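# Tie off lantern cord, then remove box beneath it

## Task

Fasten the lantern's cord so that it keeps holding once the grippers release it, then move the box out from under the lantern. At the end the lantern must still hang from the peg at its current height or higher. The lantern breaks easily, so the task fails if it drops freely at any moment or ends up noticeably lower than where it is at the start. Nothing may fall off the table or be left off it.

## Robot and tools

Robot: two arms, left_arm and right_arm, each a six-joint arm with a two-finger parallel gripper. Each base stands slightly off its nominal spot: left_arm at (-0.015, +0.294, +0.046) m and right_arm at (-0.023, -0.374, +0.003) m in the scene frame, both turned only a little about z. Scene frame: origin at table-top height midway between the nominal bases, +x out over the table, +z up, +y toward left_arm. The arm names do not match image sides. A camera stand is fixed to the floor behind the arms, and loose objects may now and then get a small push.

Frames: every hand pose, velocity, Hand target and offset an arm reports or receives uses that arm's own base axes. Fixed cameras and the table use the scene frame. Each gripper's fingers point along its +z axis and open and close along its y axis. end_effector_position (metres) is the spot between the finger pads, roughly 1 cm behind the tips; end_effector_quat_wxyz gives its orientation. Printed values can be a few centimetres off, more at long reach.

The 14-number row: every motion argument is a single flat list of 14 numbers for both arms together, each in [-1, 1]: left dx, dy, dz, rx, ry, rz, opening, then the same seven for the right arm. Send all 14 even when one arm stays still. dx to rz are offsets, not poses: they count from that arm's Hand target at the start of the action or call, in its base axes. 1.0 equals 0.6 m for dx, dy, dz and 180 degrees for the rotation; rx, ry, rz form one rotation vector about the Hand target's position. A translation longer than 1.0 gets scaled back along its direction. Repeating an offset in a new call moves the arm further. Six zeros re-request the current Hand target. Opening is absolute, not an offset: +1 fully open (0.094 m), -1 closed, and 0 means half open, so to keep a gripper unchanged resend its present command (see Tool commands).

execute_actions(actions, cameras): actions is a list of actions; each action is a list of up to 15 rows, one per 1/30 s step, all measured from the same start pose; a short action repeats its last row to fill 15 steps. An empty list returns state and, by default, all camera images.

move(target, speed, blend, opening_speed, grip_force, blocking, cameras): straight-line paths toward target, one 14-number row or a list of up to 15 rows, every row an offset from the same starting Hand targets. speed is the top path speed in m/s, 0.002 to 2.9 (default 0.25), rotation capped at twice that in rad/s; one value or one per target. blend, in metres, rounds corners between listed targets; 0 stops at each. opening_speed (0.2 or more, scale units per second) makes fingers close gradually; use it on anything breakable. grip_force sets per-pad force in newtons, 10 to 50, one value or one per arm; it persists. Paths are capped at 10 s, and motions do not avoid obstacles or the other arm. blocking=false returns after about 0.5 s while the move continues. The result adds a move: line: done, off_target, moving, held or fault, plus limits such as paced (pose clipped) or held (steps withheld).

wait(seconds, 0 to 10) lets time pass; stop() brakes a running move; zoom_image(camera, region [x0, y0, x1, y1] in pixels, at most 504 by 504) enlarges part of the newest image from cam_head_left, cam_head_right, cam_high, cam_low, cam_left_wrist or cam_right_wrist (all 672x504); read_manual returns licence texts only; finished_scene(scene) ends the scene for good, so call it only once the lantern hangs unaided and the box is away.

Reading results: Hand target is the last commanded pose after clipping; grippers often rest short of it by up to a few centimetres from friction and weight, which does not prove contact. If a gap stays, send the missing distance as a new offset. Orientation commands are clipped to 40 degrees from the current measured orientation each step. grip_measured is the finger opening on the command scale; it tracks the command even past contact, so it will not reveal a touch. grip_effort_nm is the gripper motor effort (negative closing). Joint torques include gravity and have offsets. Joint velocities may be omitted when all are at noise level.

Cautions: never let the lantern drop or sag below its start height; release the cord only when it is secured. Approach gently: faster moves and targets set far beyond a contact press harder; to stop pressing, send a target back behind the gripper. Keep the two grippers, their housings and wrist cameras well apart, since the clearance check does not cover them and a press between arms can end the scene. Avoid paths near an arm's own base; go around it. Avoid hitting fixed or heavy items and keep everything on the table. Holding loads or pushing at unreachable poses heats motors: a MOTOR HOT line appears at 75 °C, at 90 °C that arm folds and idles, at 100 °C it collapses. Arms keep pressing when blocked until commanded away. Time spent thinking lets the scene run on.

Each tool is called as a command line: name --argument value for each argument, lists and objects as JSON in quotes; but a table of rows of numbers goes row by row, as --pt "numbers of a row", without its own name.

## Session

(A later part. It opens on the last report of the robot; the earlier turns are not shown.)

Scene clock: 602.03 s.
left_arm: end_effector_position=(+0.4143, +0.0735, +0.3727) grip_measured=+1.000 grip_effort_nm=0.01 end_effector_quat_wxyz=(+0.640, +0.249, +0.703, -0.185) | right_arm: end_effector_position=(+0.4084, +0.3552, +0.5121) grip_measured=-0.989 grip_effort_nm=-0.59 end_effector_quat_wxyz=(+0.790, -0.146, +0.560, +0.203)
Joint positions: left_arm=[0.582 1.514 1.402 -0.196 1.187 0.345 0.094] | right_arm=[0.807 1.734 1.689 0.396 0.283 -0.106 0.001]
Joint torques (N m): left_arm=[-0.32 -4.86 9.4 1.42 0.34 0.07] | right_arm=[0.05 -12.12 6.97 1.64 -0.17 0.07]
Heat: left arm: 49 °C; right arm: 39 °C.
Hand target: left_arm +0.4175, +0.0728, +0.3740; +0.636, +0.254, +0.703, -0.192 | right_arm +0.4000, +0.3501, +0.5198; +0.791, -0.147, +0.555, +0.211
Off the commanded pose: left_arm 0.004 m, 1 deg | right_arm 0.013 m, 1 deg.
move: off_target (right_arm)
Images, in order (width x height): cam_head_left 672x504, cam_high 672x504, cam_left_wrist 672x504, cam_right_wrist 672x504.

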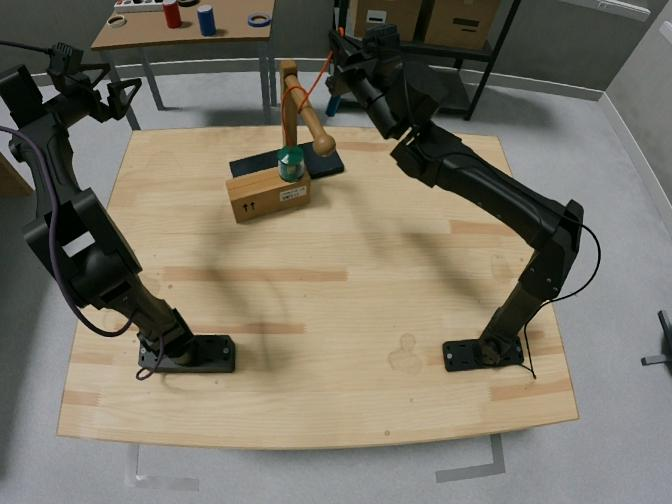

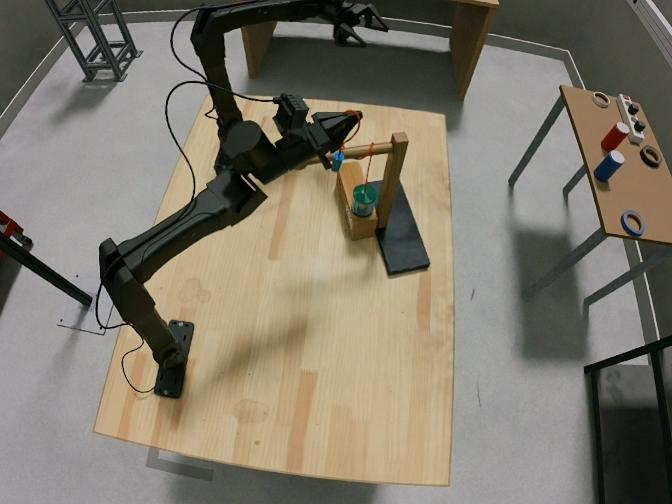

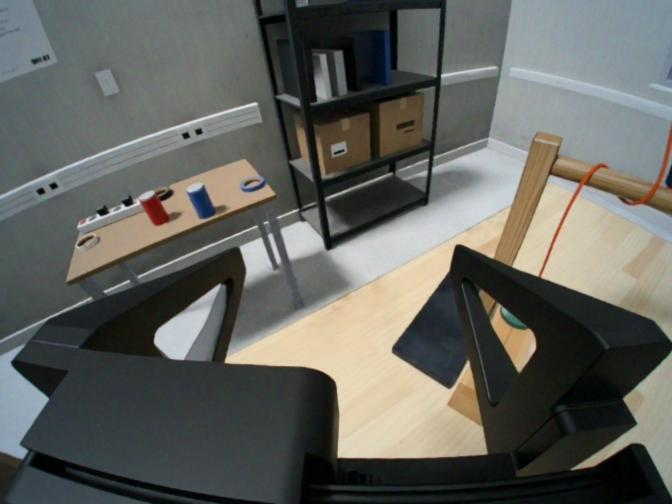

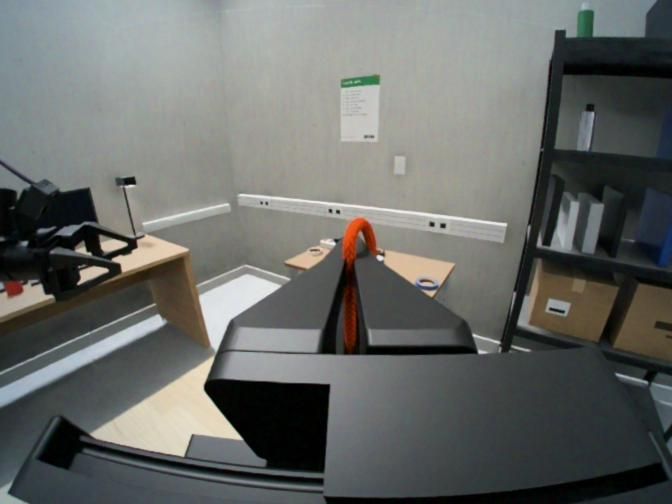

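move --pt "0 0 0 0 0 0 1.0 0.0667 -0.1 -0.1 -0.0375 0.041 0.07 -1.0" --pt "0 0 0 0 0 0 1.0 0.0833 -0.1168 -0.2663 -0.0751 0.0819 0.1389 -1.0" --blend '[0.03,0]' --speed 0.15 --cameras '["cam_left_wrist","cam_right_wrist","cam_high","cam_head_right"]'

Scene clock: 613.83 s.
left_arm: end_effector_position=(+0.4143, +0.0735, +0.3727) grip_measured=+1.000 grip_effort_nm=0.01 end_effector_quat_wxyz=(+0.640, +0.249, +0.703, -0.185) | right_arm: end_effector_position=(+0.4474, +0.2794, +0.3673) grip_measured=-0.989 grip_effort_nm=-0.59 end_effector_quat_wxyz=(+0.629, -0.322, +0.628, +0.327)
Joint positions: left_arm=[0.582 1.514 1.402 -0.196 1.187 0.345 0.094] | right_arm=[0.365 1.667 1.366 0.308 -0.588 0.009 0.001]
Joint torques (N m): left_arm=[-0.28 -4.85 9.42 1.43 0.32 0.1] | right_arm=[-0.36 -7.45 7.64 2.01 -0.08 -0.08]
Heat: left arm: 49 °C; right arm: 38 °C.
Hand target: left_arm +0.4175, +0.0728, +0.3740; +0.636, +0.254, +0.703, -0.192 | right_arm +0.4501, +0.2799, +0.3600; +0.627, -0.326, +0.627, +0.327
Off the commanded pose: left_arm 0.004 m, 1 deg | right_arm 0.008 m, 1 deg.
move: done
Images, in order (width x height): cam_head_right 672x504, cam_high 672x504, cam_left_wrist 672x504, cam_right_wrist 672x504.

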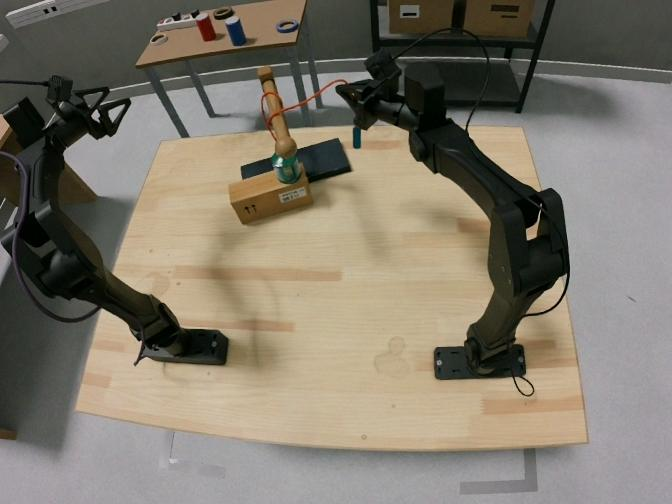

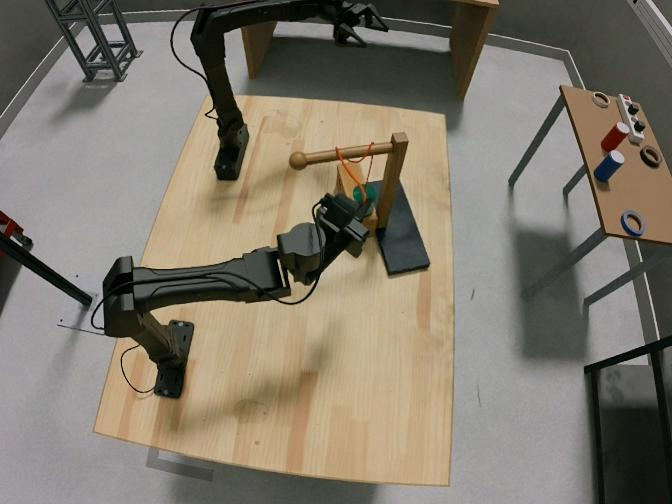

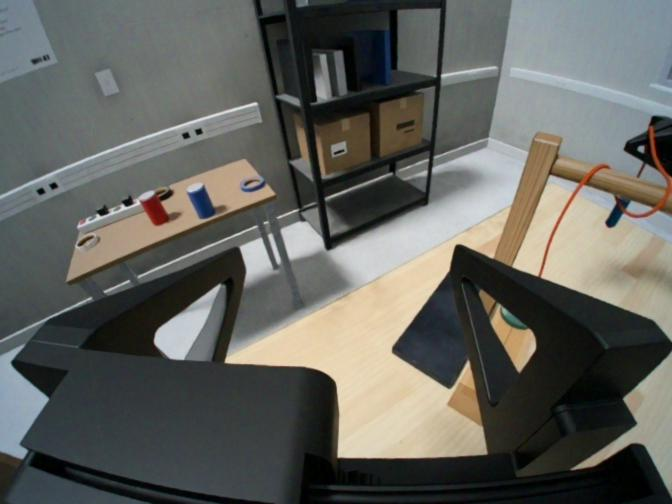

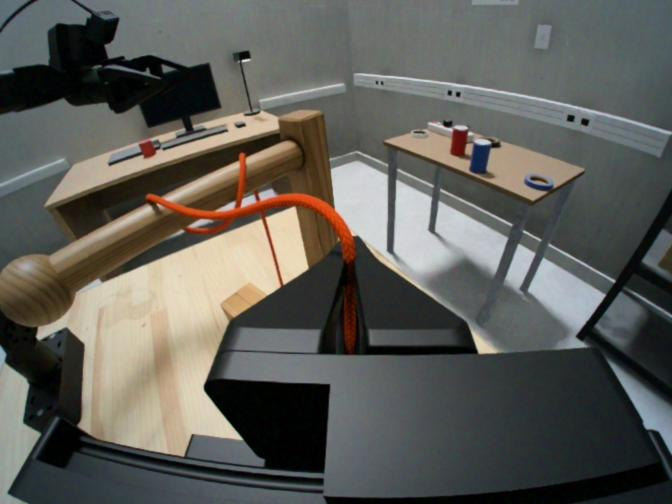

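move --pt "0 0 0 0 0 0 1.0 -0.0752 0.0835 -0.1833 0 0 0.028 -1.0" --pt "0 0 0 0 0 0 1.0 -0.1052 0.1835 -0.3033 0 0 0.0556 -1.0" --blend '[0.03,0]' --speed 0.15 --cameras '["cam_left_wrist","cam_right_wrist","cam_high","cam_head_right"]'

Scene clock: 643.90 s.
left_arm: end_effector_position=(+0.4143, +0.0735, +0.3727) grip_measured=+1.000 grip_effort_nm=0.01 end_effector_quat_wxyz=(+0.640, +0.249, +0.703, -0.185) | right_arm: end_effector_position=(+0.3841, +0.3887, +0.1786) grip_measured=-0.989 grip_effort_nm=-0.59 end_effector_quat_wxyz=(+0.590, -0.381, +0.599, +0.384)
Joint positions: left_arm=[0.582 1.514 1.402 -0.196 1.187 0.345 0.094] | right_arm=[0.626 2.009 0.991 1.007 -0.516 0.006 0.001]
Joint torques (N m): left_arm=[-0.34 -4.89 9.43 1.45 0.34 0.09] | right_arm=[0.09 -8.98 7.47 2.04 0.11 -0.07]
Heat: left arm: 50 °C; right arm: 40 °C.
Hand target: left_arm +0.4175, +0.0728, +0.3740; +0.636, +0.254, +0.703, -0.192 | right_arm +0.3869, +0.3901, +0.1781; +0.596, -0.379, +0.596, +0.381
Off the commanded pose: left_arm 0.004 m, 1 deg | right_arm 0.003 m, 1 deg.
move: done
Images, in order (width x height): cam_head_right 672x504, cam_high 672x504, cam_left_wrist 672x504, cam_right_wrist 672x504.

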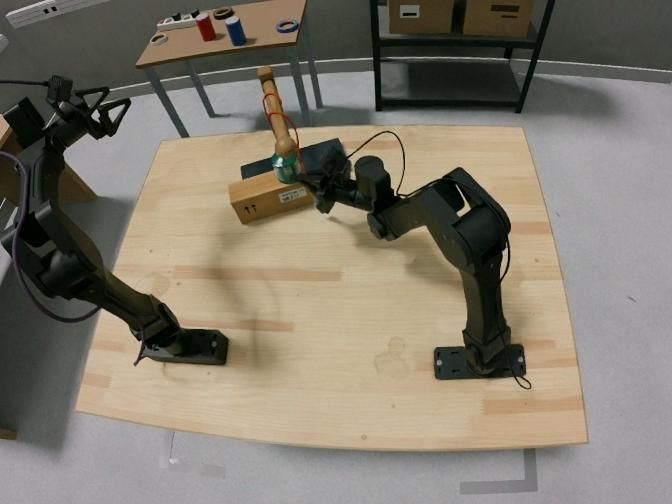

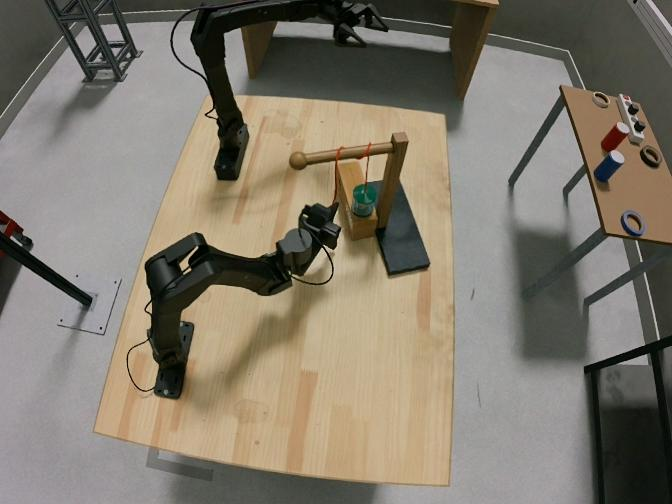

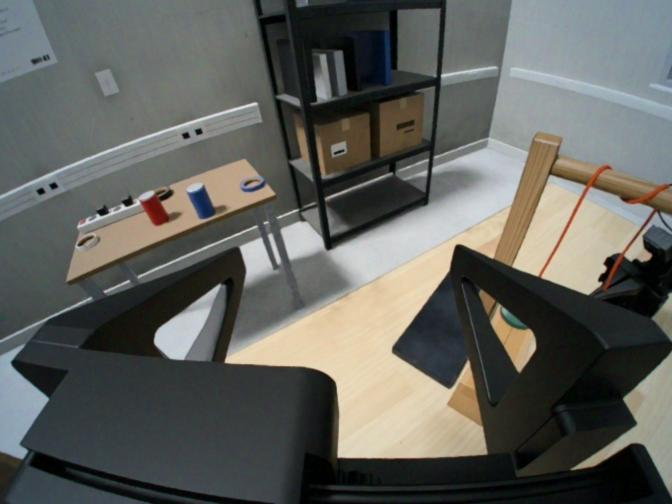

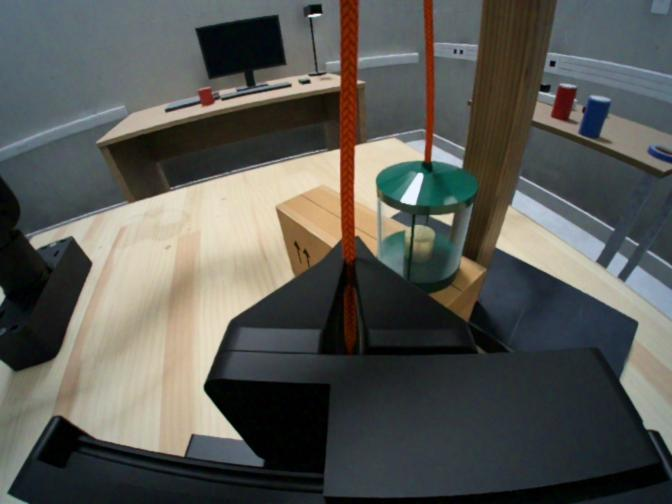

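move --pt "0 0 0 0 0 0 1.0 0.0168 0.0382 -0.0033 0 0 0 -1.0" --pt "0 0 0 0 0 0 1.0 0.0168 0.0382 -0.0033 0 0 0 -0.7" --speed 0.1 --opening_speed 0.4 --cameras '["cam_left_wrist","cam_right_wrist"]'

Scene clock: 667.77 s.
left_arm: end_effector_position=(+0.4143, +0.0735, +0.3727) grip_measured=+1.000 grip_effort_nm=0.00 end_effector_quat_wxyz=(+0.640, +0.249, +0.703, -0.185) | right_arm: end_effector_position=(+0.3924, +0.4084, +0.1798) grip_measured=-0.701 grip_effort_nm=0.09 end_effector_quat_wxyz=(+0.597, -0.380, +0.594, +0.383)
Joint positions: left_arm=[0.582 1.514 1.402 -0.196 1.187 0.345 0.094] | right_arm=[0.654 2.068 1.075 1 -0.485 0.006 0.014]
Joint torques (N m): left_arm=[-0.24 -4.86 9.43 1.43 0.34 0.1] | right_arm=[0.34 -9.01 9.36 1.78 0.13 -0.05]
Heat: left arm: 50 °C; right arm: 41 °C.
Hand target: left_arm +0.4175, +0.0728, +0.3740; +0.636, +0.254, +0.703, -0.192 | right_arm +0.3970, +0.4131, +0.1761; +0.596, -0.379, +0.596, +0.381
Off the commanded pose: left_arm 0.004 m, 1 deg | right_arm 0.008 m, 0 deg.
move: done
Images, in order (width x height): cam_left_wrist 672x504, cam_right_wrist 672x504.

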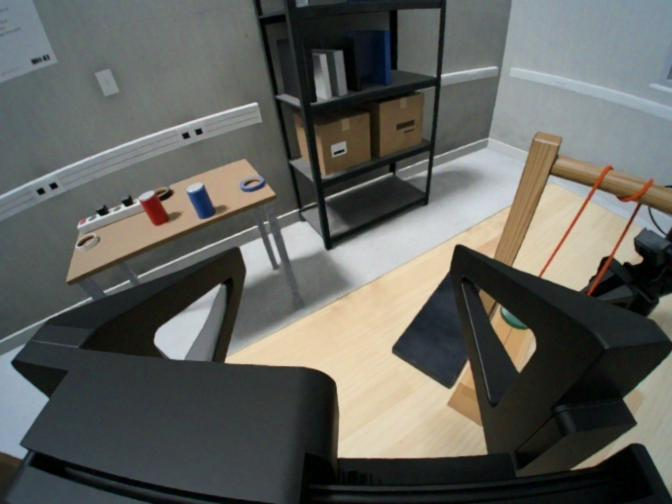

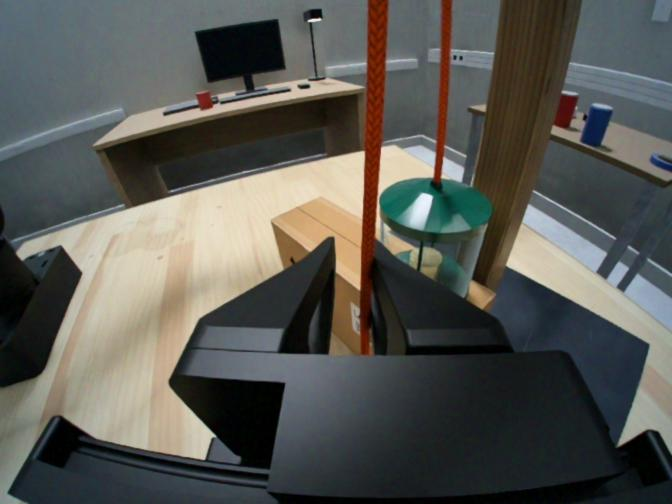

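zoom_image --camera "cam_right_wrist" --region '[240, 160, 520, 370]'

execute_actions --actions '[]' --cameras '["cam_high","cam_head_right","cam_low"]'

Scaled by 1.800 from the camera's 672x504 image, which has a finer 960x720 frame.

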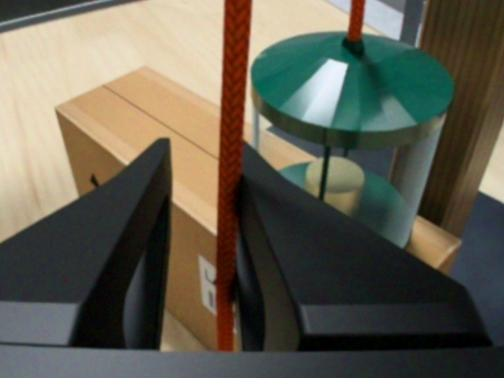

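Scene clock: 682.77 s.
left_arm: end_effector_position=(+0.4143, +0.0735, +0.3727) grip_measured=+1.000 grip_effort_nm=0.00 end_effector_quat_wxyz=(+0.640, +0.249, +0.703, -0.185) | right_arm: end_effector_position=(+0.3924, +0.4084, +0.1798) grip_measured=-0.701 grip_effort_nm=0.09 end_effector_quat_wxyz=(+0.597, -0.380, +0.594, +0.383)
Joint positions: left_arm=[0.582 1.514 1.402 -0.196 1.187 0.345 0.094] | right_arm=[0.654 2.068 1.075 1 -0.485 0.006 0.014]
Joint velocities: within noise
Joint torques (N m): left_arm=[-0.29 -4.96 9.42 1.43 0.32 0.09] | right_arm=[0.38 -8.96 9.36 1.78 0.12 -0.04]
Heat: left arm: 50 °C; right arm: 39 °C.
Hand target: left_arm +0.4175, +0.0728, +0.3740; +0.636, +0.254, +0.703, -0.192 | right_arm +0.3969, +0.4131, +0.1761; +0.596, -0.379, +0.596, +0.381
Tool commands: left_gripper/opening=+1.0 right_gripper/opening=-0.7
Off the commanded pose: left_arm 0.004 m, 1 deg | right_arm 0.008 m, 0 deg.
Images, in order (width x height): cam_head_right 672x504, cam_high 672x504, cam_low 672x504.

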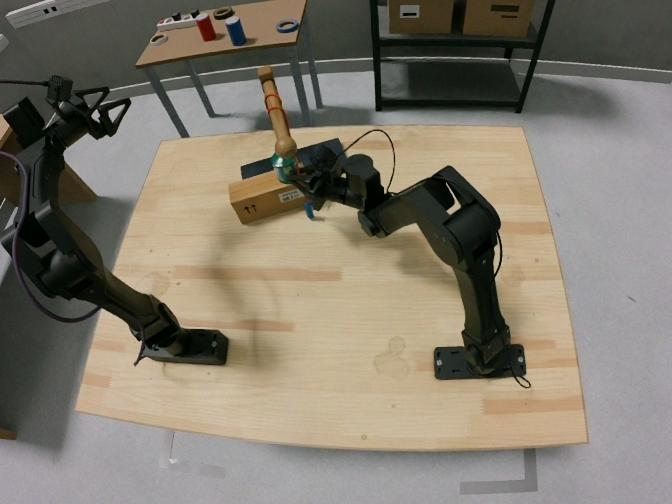

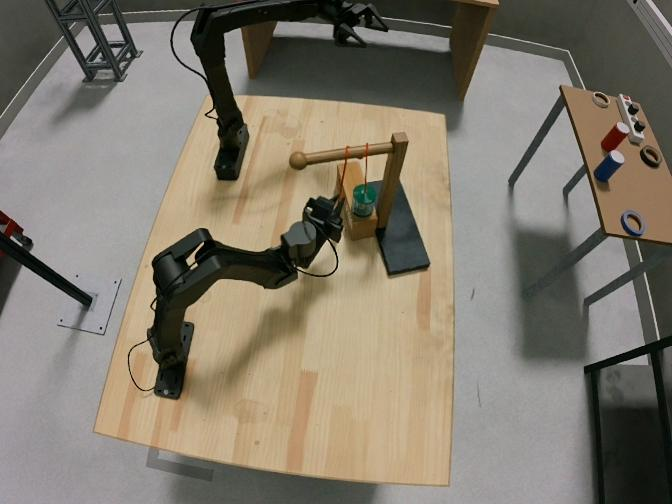

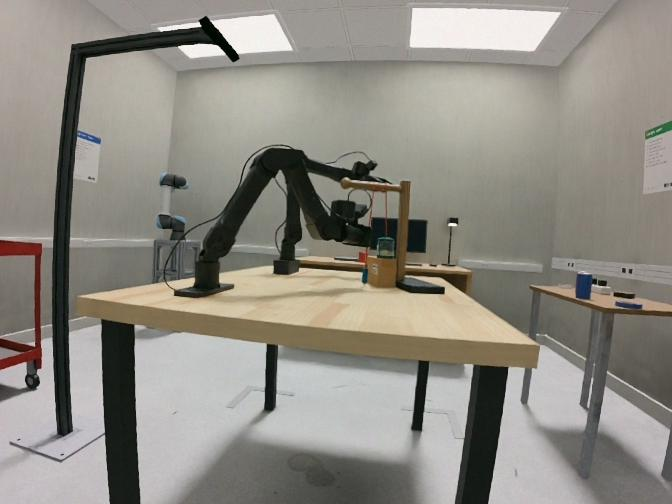

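zoom_image --camera "cam_low" --region '[320, 160, 460, 300]'

zoom_image --camera "cam_head_right" --region '[220, 50, 360, 230]'

Scaled by 3.600 from the camera's 672x504 image, which has a finer 960x720 frame.

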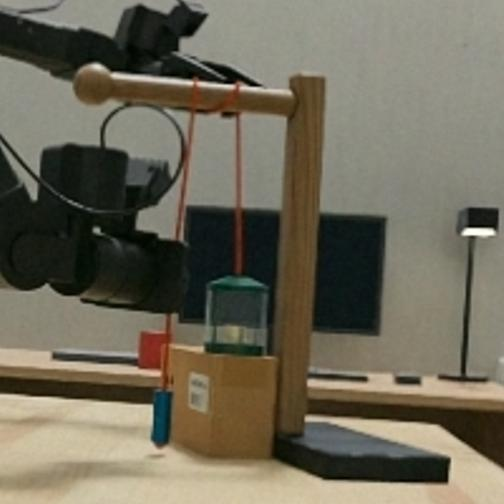

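Scaled by 2.800 from the camera's 672x504 image, which has a finer 960x720 frame.

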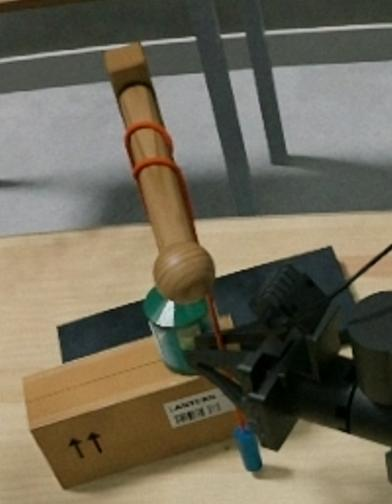

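move --target '[0,0,0,0,0,0,1.0,0.005,-0.0017,-0.1567,0,0,0,-0.7]' --speed 0.1 --cameras '["cam_right_wrist","cam_low"]'

Scene clock: 708.57 s.
left_arm: end_effector_position=(+0.4143, +0.0735, +0.3727) grip_measured=+1.000 grip_effort_nm=0.01 end_effector_quat_wxyz=(+0.640, +0.249, +0.703, -0.185) | right_arm: end_effector_position=(+0.3955, +0.4108, +0.0840) grip_measured=-0.701 grip_effort_nm=0.08 end_effector_quat_wxyz=(+0.591, -0.380, +0.600, +0.383)
Joint positions: left_arm=[0.582 1.514 1.402 -0.196 1.187 0.345 0.094] | right_arm=[0.654 2.36 1.075 1.275 -0.485 0.006 0.014]
Joint torques (N m): left_arm=[-0.31 -4.9 9.43 1.42 0.32 0.08] | right_arm=[-0.08 -9.99 7.42 2.01 0.04 -0.06]
Heat: left arm: 50 °C; right arm: 39 °C.
Hand target: left_arm +0.4175, +0.0728, +0.3740; +0.636, +0.254, +0.703, -0.192 | right_arm +0.4000, +0.4121, +0.0821; +0.596, -0.379, +0.596, +0.381
Off the commanded pose: left_arm 0.004 m, 1 deg | right_arm 0.005 m, 1 deg.
move: done
Images, in order (width x height): cam_low 672x504, cam_right_wrist 672x504.

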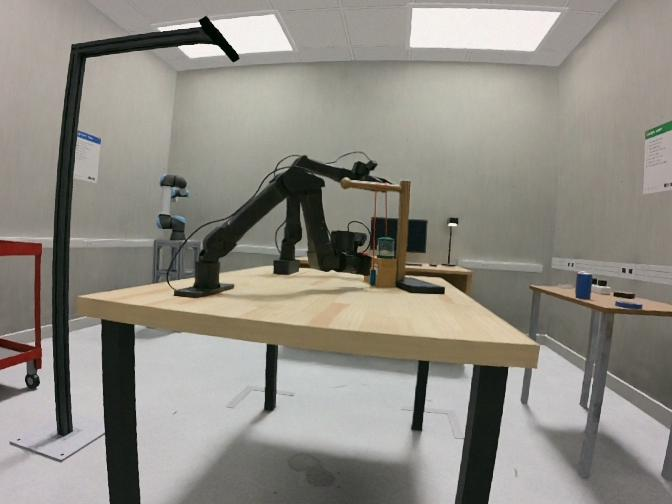

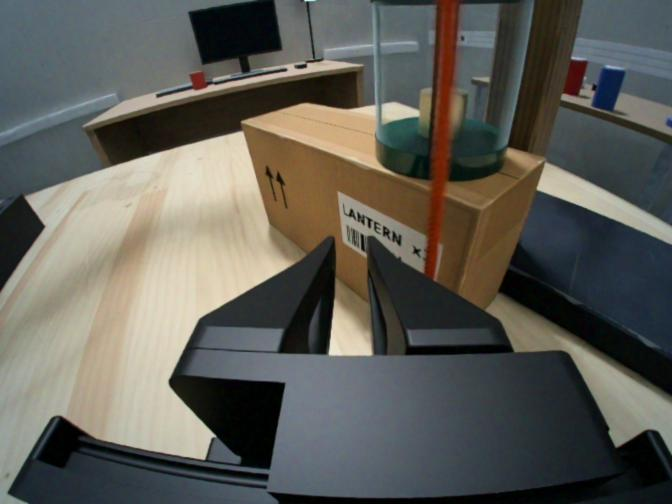

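move --target '[0,0,0,0,0,0,1.0,-0.0413,-0.0911,0.01,0,0,0,-0.3]' --speed 0.12 --cameras '["cam_right_wrist","cam_low","cam_head_right"]'

Scene clock: 720.50 s.
left_arm: end_effector_position=(+0.4143, +0.0735, +0.3727) grip_measured=+1.000 grip_effort_nm=0.00 end_effector_quat_wxyz=(+0.640, +0.249, +0.703, -0.185) | right_arm: end_effector_position=(+0.3770, +0.3585, +0.0719) grip_measured=-0.301 grip_effort_nm=0.08 end_effector_quat_wxyz=(+0.584, -0.376, +0.611, +0.379)
Joint positions: left_arm=[0.582 1.514 1.402 -0.196 1.187 0.345 0.094] | right_arm=[0.576 2.303 0.862 1.407 -0.552 0.006 0.033]
Joint torques (N m): left_arm=[-0.28 -4.85 9.39 1.42 0.33 0.09] | right_arm=[-0.27 -13.85 3.47 2 -0.08 -0.06]
Heat: left arm: 51 °C; right arm: 40 °C.
Hand target: left_arm +0.4175, +0.0728, +0.3740; +0.636, +0.254, +0.703, -0.192 | right_arm +0.3752, +0.3574, +0.0881; +0.596, -0.379, +0.596, +0.381
Off the commanded pose: left_arm 0.004 m, 1 deg | right_arm 0.016 m, 2 deg.
move: off_target (right_arm)
Images, in order (width x height): cam_head_right 672x504, cam_low 672x504, cam_right_wrist 672x504.

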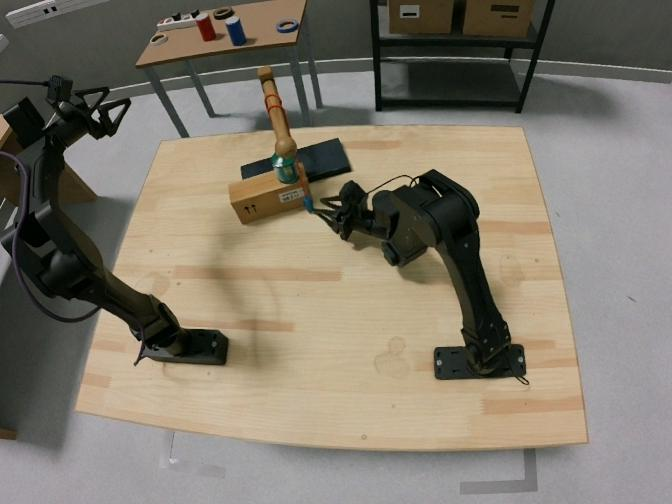

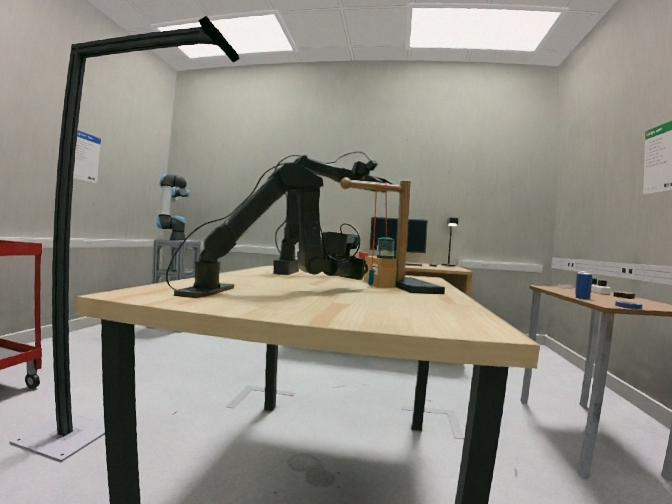

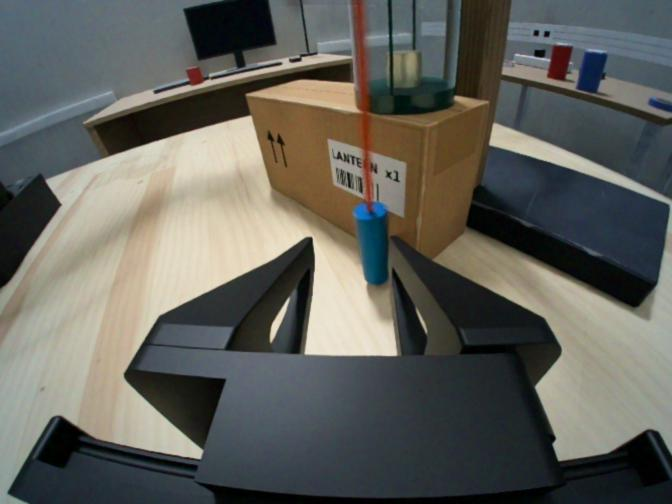

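move --target '[0,0,0,0,0,0,1.0,0.0327,0.021,-0.0417,0,0,0,-0.15]' --speed 0.1 --cameras '["cam_right_wrist","cam_low"]'

Scene clock: 749.97 s.
left_arm: end_effector_position=(+0.4143, +0.0735, +0.3727) grip_measured=+1.000 grip_effort_nm=0.00 end_effector_quat_wxyz=(+0.640, +0.249, +0.703, -0.185) | right_arm: end_effector_position=(+0.3925, +0.3690, +0.0677) grip_measured=-0.151 grip_effort_nm=0.08 end_effector_quat_wxyz=(+0.596, -0.377, +0.598, +0.380)
Joint positions: left_arm=[0.582 1.514 1.402 -0.196 1.187 0.345 0.094] | right_arm=[0.576 2.378 0.956 1.421 -0.554 0.006 0.04]
Joint torques (N m): left_arm=[-0.32 -4.88 9.4 1.42 0.34 0.09] | right_arm=[-0.36 -9.29 6.23 1.94 -0.07 -0.06]
Heat: left arm: 51 °C; right arm: 48 °C.
Hand target: left_arm +0.4175, +0.0728, +0.3740; +0.636, +0.254, +0.703, -0.192 | right_arm +0.3949, +0.3700, +0.0632; +0.597, -0.379, +0.596, +0.381
Off the commanded pose: left_arm 0.004 m, 1 deg | right_arm 0.005 m, 0 deg.
move: done
Images, in order (width x height): cam_low 672x504, cam_right_wrist 672x504.

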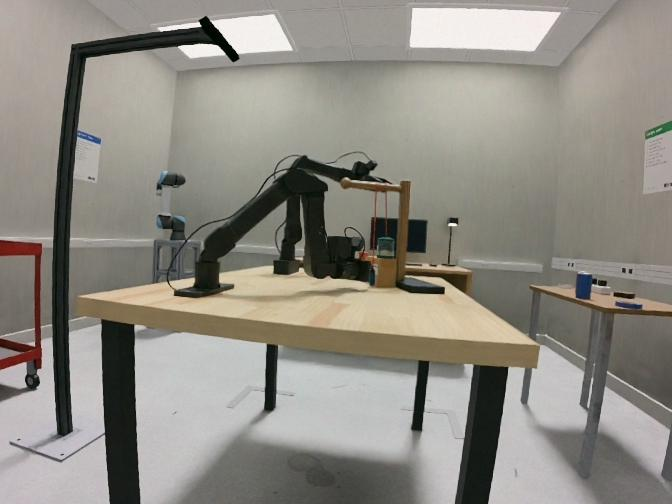

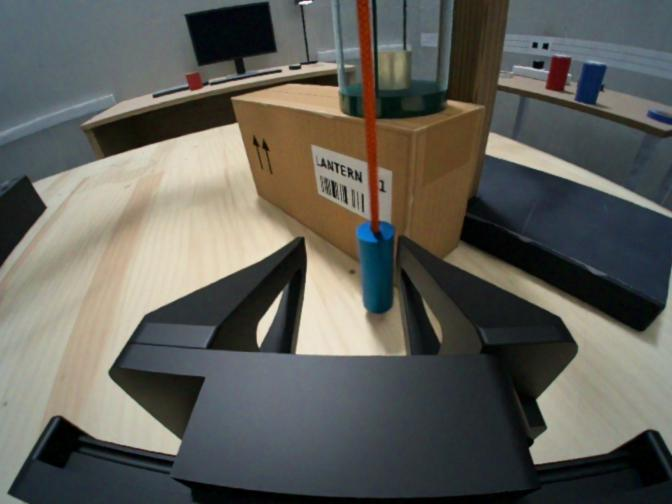

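move --pt "0 0 0 0 0 0 1.0 0 0 0 0 0 0 0.06" --pt "0 0 0 0 0 0 1.0 0.0182 -0.0085 -0.003 0 0 0 0.06" --pt "0 0 0 0 0 0 1.0 0.0288 0.0142 -0.005 0 0 0 0.06" --speed 0.08 --cameras '["cam_right_wrist"]'

Scene clock: 780.00 s.
left_arm: end_effector_position=(+0.4143, +0.0735, +0.3727) grip_measured=+1.000 grip_effort_nm=0.01 end_effector_quat_wxyz=(+0.640, +0.249, +0.703, -0.185) | right_arm: end_effector_position=(+0.4102, +0.3751, +0.0724) grip_measured=+0.058 grip_effort_nm=0.08 end_effector_quat_wxyz=(+0.604, -0.379, +0.587, +0.382)
Joint positions: left_arm=[0.582 1.514 1.402 -0.196 1.187 0.345 0.094] | right_arm=[0.561 2.413 1.046 1.393 -0.577 0.006 0.05]
Joint torques (N m): left_arm=[-0.29 -4.92 9.42 1.42 0.34 0.09] | right_arm=[0.4 -9.4 6.52 1.65 0.13 -0.06]
Heat: left arm: 51 °C; right arm: 41 °C.
Hand target: left_arm +0.4175, +0.0728, +0.3740; +0.636, +0.254, +0.703, -0.192 | right_arm +0.4122, +0.3784, +0.0602; +0.597, -0.379, +0.596, +0.381
Off the commanded pose: left_arm 0.004 m, 1 deg | right_arm 0.013 m, 1 deg.
move: off_target (right_arm)
Images, in order (width x height): cam_right_wrist 672x504.

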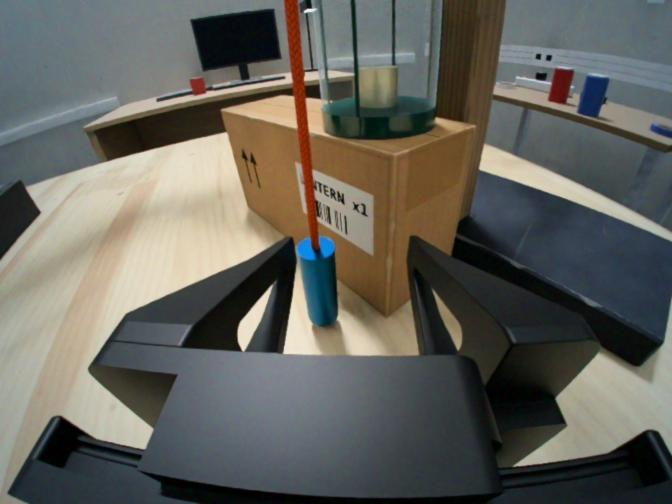

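wait --seconds 0.3 --cameras '["cam_right_wrist"]'

Scene clock: 799.53 s.
left_arm: end_effector_position=(+0.4143, +0.0735, +0.3727) grip_measured=+1.000 grip_effort_nm=0.01 end_effector_quat_wxyz=(+0.640, +0.249, +0.703, -0.185) | right_arm: end_effector_position=(+0.4102, +0.3751, +0.0723) grip_measured=+0.058 grip_effort_nm=0.09 end_effector_quat_wxyz=(+0.604, -0.379, +0.588, +0.382)
Joint positions: left_arm=[0.582 1.514 1.402 -0.196 1.187 0.345 0.094] | right_arm=[0.561 2.413 1.046 1.393 -0.577 0.006 0.05]
Joint torques (N m): left_arm=[-0.28 -4.9 9.46 1.44 0.34 0.09] | right_arm=[0.35 -9.37 6.6 1.66 0.12 -0.05]
Heat: left arm: 52 °C; right arm: 39 °C.
Hand target: left_arm +0.4175, +0.0728, +0.3740; +0.636, +0.254, +0.703, -0.192 | right_arm +0.4122, +0.3784, +0.0602; +0.597, -0.379, +0.596, +0.381
Tool commands: left_gripper/opening=+1.0 right_gripper/opening=+0.06
Off the commanded pose: left_arm 0.004 m, 1 deg | right_arm 0.013 m, 1 deg.
wait: 0.30 s; at rest from the start
Images, in order (width x height): cam_right_wrist 672x504.

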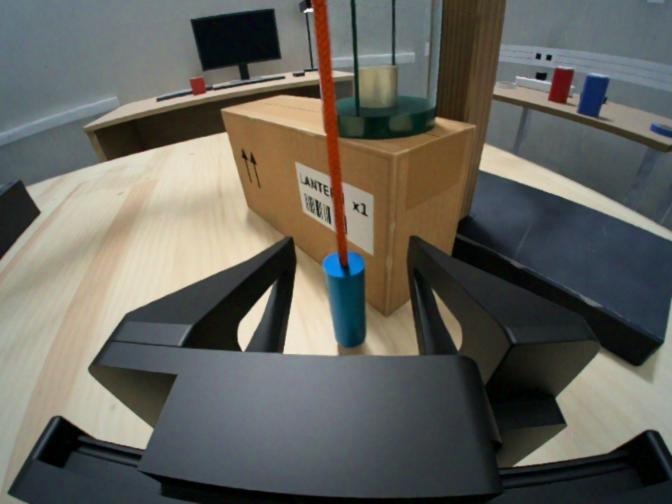

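move --pt "0 0 0 0 0 0 1.0 0 0.0 -0.018 0 0 0 0.06" --pt "0 0 0 0 0 0 1.0 0 0 -0.018 0 0 0 -1.0" --speed 0.08 --opening_speed 0.6 --cameras '["cam_right_wrist"]'

Scene clock: 821.17 s.
left_arm: end_effector_position=(+0.4143, +0.0735, +0.3727) grip_measured=+1.000 grip_effort_nm=0.01 end_effector_quat_wxyz=(+0.640, +0.249, +0.703, -0.185) | right_arm: end_effector_position=(+0.4108, +0.3753, +0.0545) grip_measured=-0.996 grip_effort_nm=-0.19 end_effector_quat_wxyz=(+0.594, -0.379, +0.598, +0.382)
Joint positions: left_arm=[0.582 1.514 1.402 -0.196 1.187 0.345 0.094] | right_arm=[0.561 2.455 1.059 1.393 -0.576 0.006 0]
Joint torques (N m): left_arm=[-0.31 -4.88 9.47 1.42 0.33 0.11] | right_arm=[0.42 -9.73 6.45 1.98 0.13 -0.04]
Heat: left arm: 52 °C; right arm: 39 °C.
Hand target: left_arm +0.4175, +0.0728, +0.3740; +0.636, +0.254, +0.703, -0.192 | right_arm +0.4122, +0.3784, +0.0493; +0.597, -0.379, +0.596, +0.381
Off the commanded pose: left_arm 0.004 m, 1 deg | right_arm 0.006 m, 0 deg.
move: done
Images, in order (width x height): cam_right_wrist 672x504.

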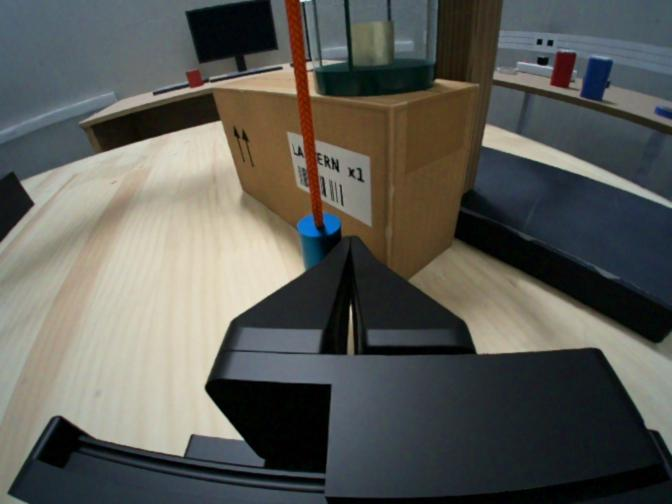

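move --pt "0 0 0 0 0 0 1.0 -0.0413 -0.0827 0.0 0 0 0 -1.0" --pt "0 0 0 0 0 0 1.0 -0.0413 -0.0827 0.0 0 0 0 0.4" --speed 0.1 --cameras '["cam_right_wrist"]'

wait --seconds 2 --cameras '["cam_right_wrist"]'

Scene clock: 850.43 s.
left_arm: end_effector_position=(+0.4143, +0.0735, +0.3727) grip_measured=+1.000 grip_effort_nm=0.01 end_effector_quat_wxyz=(+0.640, +0.249, +0.703, -0.185) | right_arm: end_effector_position=(+0.3874, +0.3330, +0.0402) grip_measured=+0.398 grip_effort_nm=0.09 end_effector_quat_wxyz=(+0.586, -0.381, +0.604, +0.383)
Joint positions: left_arm=[0.582 1.514 1.402 -0.196 1.187 0.345 0.094] | right_arm=[0.493 2.437 0.882 1.531 -0.649 0.001 0.066]
Joint torques (N m): left_arm=[-0.24 -4.85 9.43 1.44 0.34 0.08] | right_arm=[-0.55 -12.56 2.39 2.08 0.01 0]
Heat: left arm: 52 °C; right arm: 42 °C.
Hand target: left_arm +0.4175, +0.0728, +0.3740; +0.636, +0.254, +0.703, -0.192 | right_arm +0.3874, +0.3289, +0.0493; +0.596, -0.379, +0.596, +0.381
Off the commanded pose: left_arm 0.004 m, 1 deg | right_arm 0.010 m, 2 deg.
move: done; target 2's new opening was sent with right_arm's hand 0.012 m and 2 deg from that target
Images, in order (width x height): cam_right_wrist 672x504.

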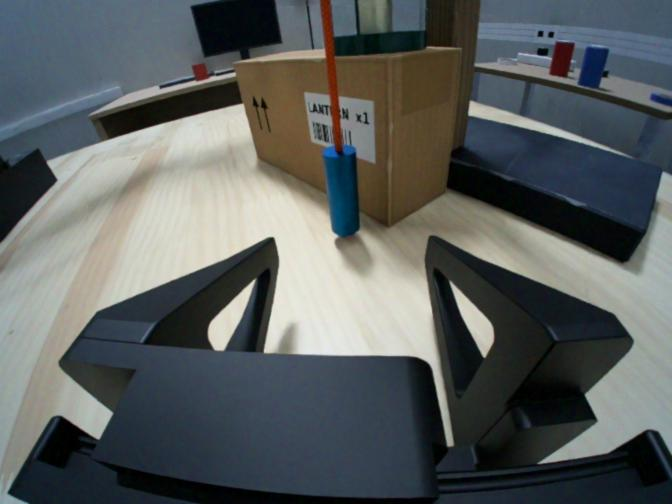

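Scene clock: 852.43 s.
left_arm: end_effector_position=(+0.4143, +0.0735, +0.3727) grip_measured=+1.000 grip_effort_nm=0.00 end_effector_quat_wxyz=(+0.640, +0.249, +0.703, -0.185) | right_arm: end_effector_position=(+0.3874, +0.3330, +0.0402) grip_measured=+0.398 grip_effort_nm=0.09 end_effector_quat_wxyz=(+0.586, -0.381, +0.604, +0.383)
Joint positions: left_arm=[0.582 1.514 1.402 -0.196 1.187 0.345 0.094] | right_arm=[0.493 2.437 0.882 1.531 -0.649 0.001 0.066]
Joint torques (N m): left_arm=[-0.31 -4.86 9.37 1.43 0.33 0.08] | right_arm=[-0.61 -12.55 2.39 2.09 0.03 0.04]
Heat: left arm: 52 °C; right arm: 42 °C.
Hand target: left_arm +0.4175, +0.0728, +0.3740; +0.636, +0.254, +0.703, -0.192 | right_arm +0.3874, +0.3289, +0.0493; +0.596, -0.379, +0.596, +0.381
Tool commands: left_gripper/opening=+1.0 right_gripper/opening=+0.4
Off the commanded pose: left_arm 0.004 m, 1 deg | right_arm 0.010 m, 2 deg.
wait: 2.00 s; at rest by 0.17 s
Images, in order (width x height): cam_right_wrist 672x504.

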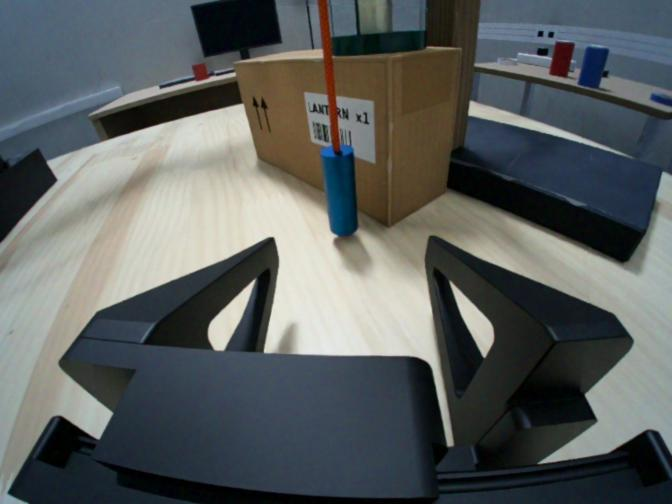

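move --pt "0 0 0 0 0 0 1.0 0.0435 0.1227 -0.0122 0 0 0 0.4" --pt "0 0 0 0 0 0 1.0 0.0435 0.1227 -0.0122 0 0 0 -1.0" --speed 0.08 --opening_speed 1.0 --cameras '["cam_right_wrist"]'

Scene clock: 884.43 s.
left_arm: end_effector_position=(+0.4143, +0.0735, +0.3727) grip_measured=+1.000 grip_effort_nm=0.00 end_effector_quat_wxyz=(+0.640, +0.249, +0.703, -0.185) | right_arm: end_effector_position=(+0.4152, +0.3973, +0.0539) grip_measured=-0.652 grip_effort_nm=-1.02 end_effector_quat_wxyz=(+0.607, -0.375, +0.591, +0.376)
Joint positions: left_arm=[0.582 1.514 1.402 -0.196 1.187 0.345 0.094] | right_arm=[0.607 2.501 1.134 1.389 -0.512 0.001 0.016]
Joint torques (N m): left_arm=[-0.31 -4.86 9.39 1.42 0.32 0.09] | right_arm=[0.53 -10.02 6.76 1.7 -0.08 0.01]
Heat: left arm: 53 °C; right arm: 45 °C.
Hand target: left_arm +0.4175, +0.0728, +0.3740; +0.636, +0.254, +0.703, -0.192 | right_arm +0.4135, +0.4024, +0.0420; +0.597, -0.379, +0.596, +0.381
Off the commanded pose: left_arm 0.004 m, 1 deg | right_arm 0.013 m, 2 deg.
move: off_target (right_arm); target 2's new opening was sent with right_arm's hand 0.013 m and 1 deg from that target
Images, in order (width x height): cam_right_wrist 672x504.

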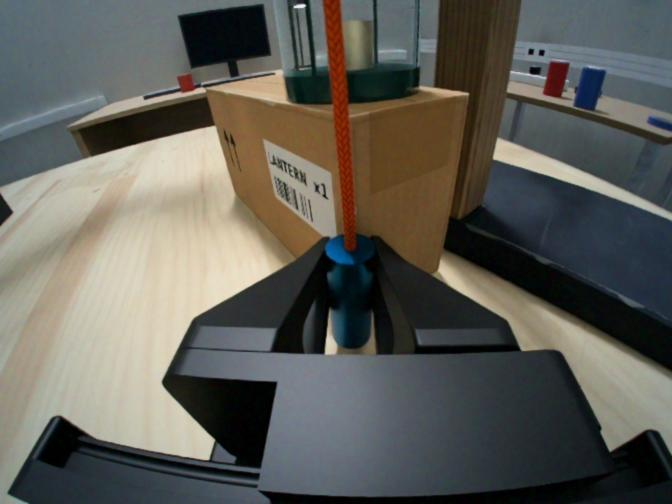

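move --pt "0 0 0 0 0 0 1.0 -0.0308 -0.0707 0.0967 0 0 -0.02 -1.0" --pt "0 0 0 0 0 0 1.0 -0.0392 -0.204 0.1967 0 0 -0.0556 -1.0" --pt "0 0 0 0 0 0 1.0 -0.2225 -0.079 0.2133 0 0 -0.111 -1.0" --pt "0 0 0 0 0 0 1.0 -0.2225 0.196 0.2633 0 0 -0.139 -1.0" --pt "0 0 0 0 0 0 1.0 -0.1892 0.271 0.48 -0.044 0.0338 -0.139 -1.0" --blend '[0.03,0.04,0.04,0.04,0]' --speed 0.16 --cameras '["cam_left_wrist","cam_right_wrist","cam_low","cam_head_right"]'

Scene clock: 934.60 s.
left_arm: end_effector_position=(+0.4143, +0.0735, +0.3727) grip_measured=+1.000 grip_effort_nm=0.01 end_effector_quat_wxyz=(+0.640, +0.249, +0.703, -0.185) | right_arm: end_effector_position=(+0.2967, +0.5620, +0.3292) grip_measured=-0.652 grip_effort_nm=-1.02 end_effector_quat_wxyz=(+0.605, -0.266, +0.718, +0.219)
Joint positions: left_arm=[0.582 1.514 1.402 -0.196 1.187 0.345 0.094] | right_arm=[1.223 2.112 1.988 -0.076 0.512 0.091 0.016]
Joint torques (N m): left_arm=[-0.23 -4.89 9.48 1.44 0.33 0.09] | right_arm=[-0.31 -11.04 11.47 1.79 0.15 0.07]
Heat: left arm: 53 °C; right arm: 42 °C.
Hand target: left_arm +0.4175, +0.0728, +0.3740; +0.636, +0.254, +0.703, -0.192 | right_arm +0.3000, +0.5650, +0.3301; +0.605, -0.261, +0.719, +0.220
Off the commanded pose: left_arm 0.004 m, 1 deg | right_arm 0.004 m, 1 deg.
move: done
Images, in order (width x height): cam_head_right 672x504, cam_low 672x504, cam_left_wrist 672x504, cam_right_wrist 672x504.

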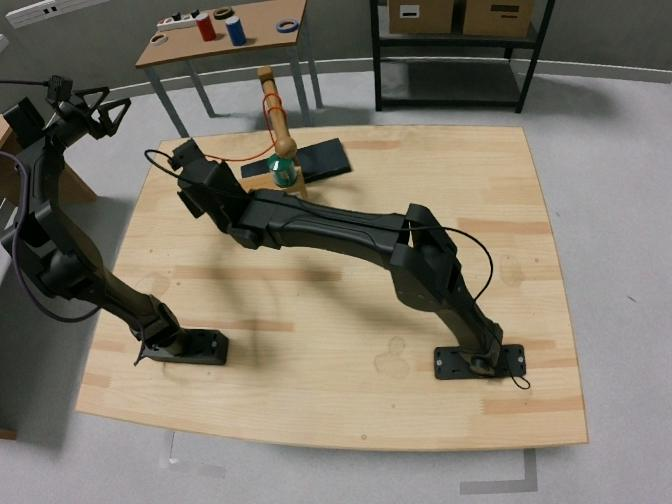

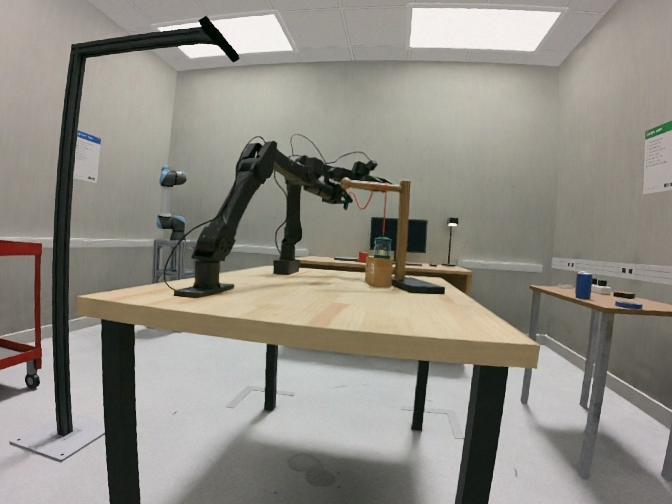

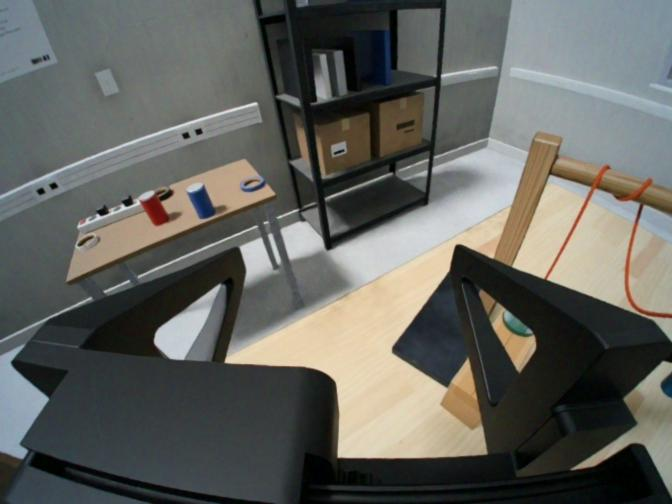

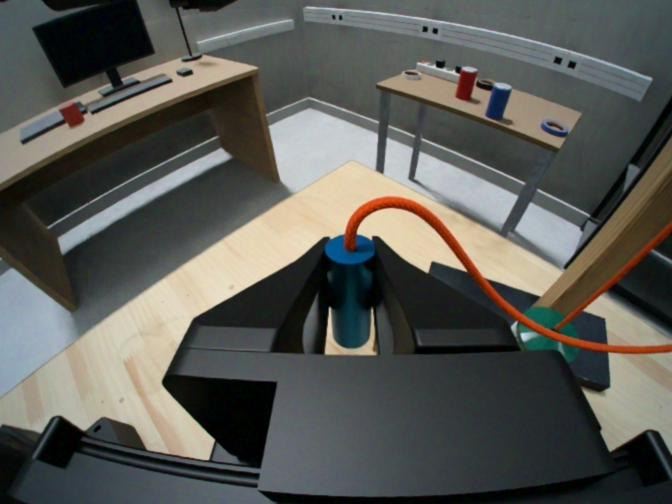

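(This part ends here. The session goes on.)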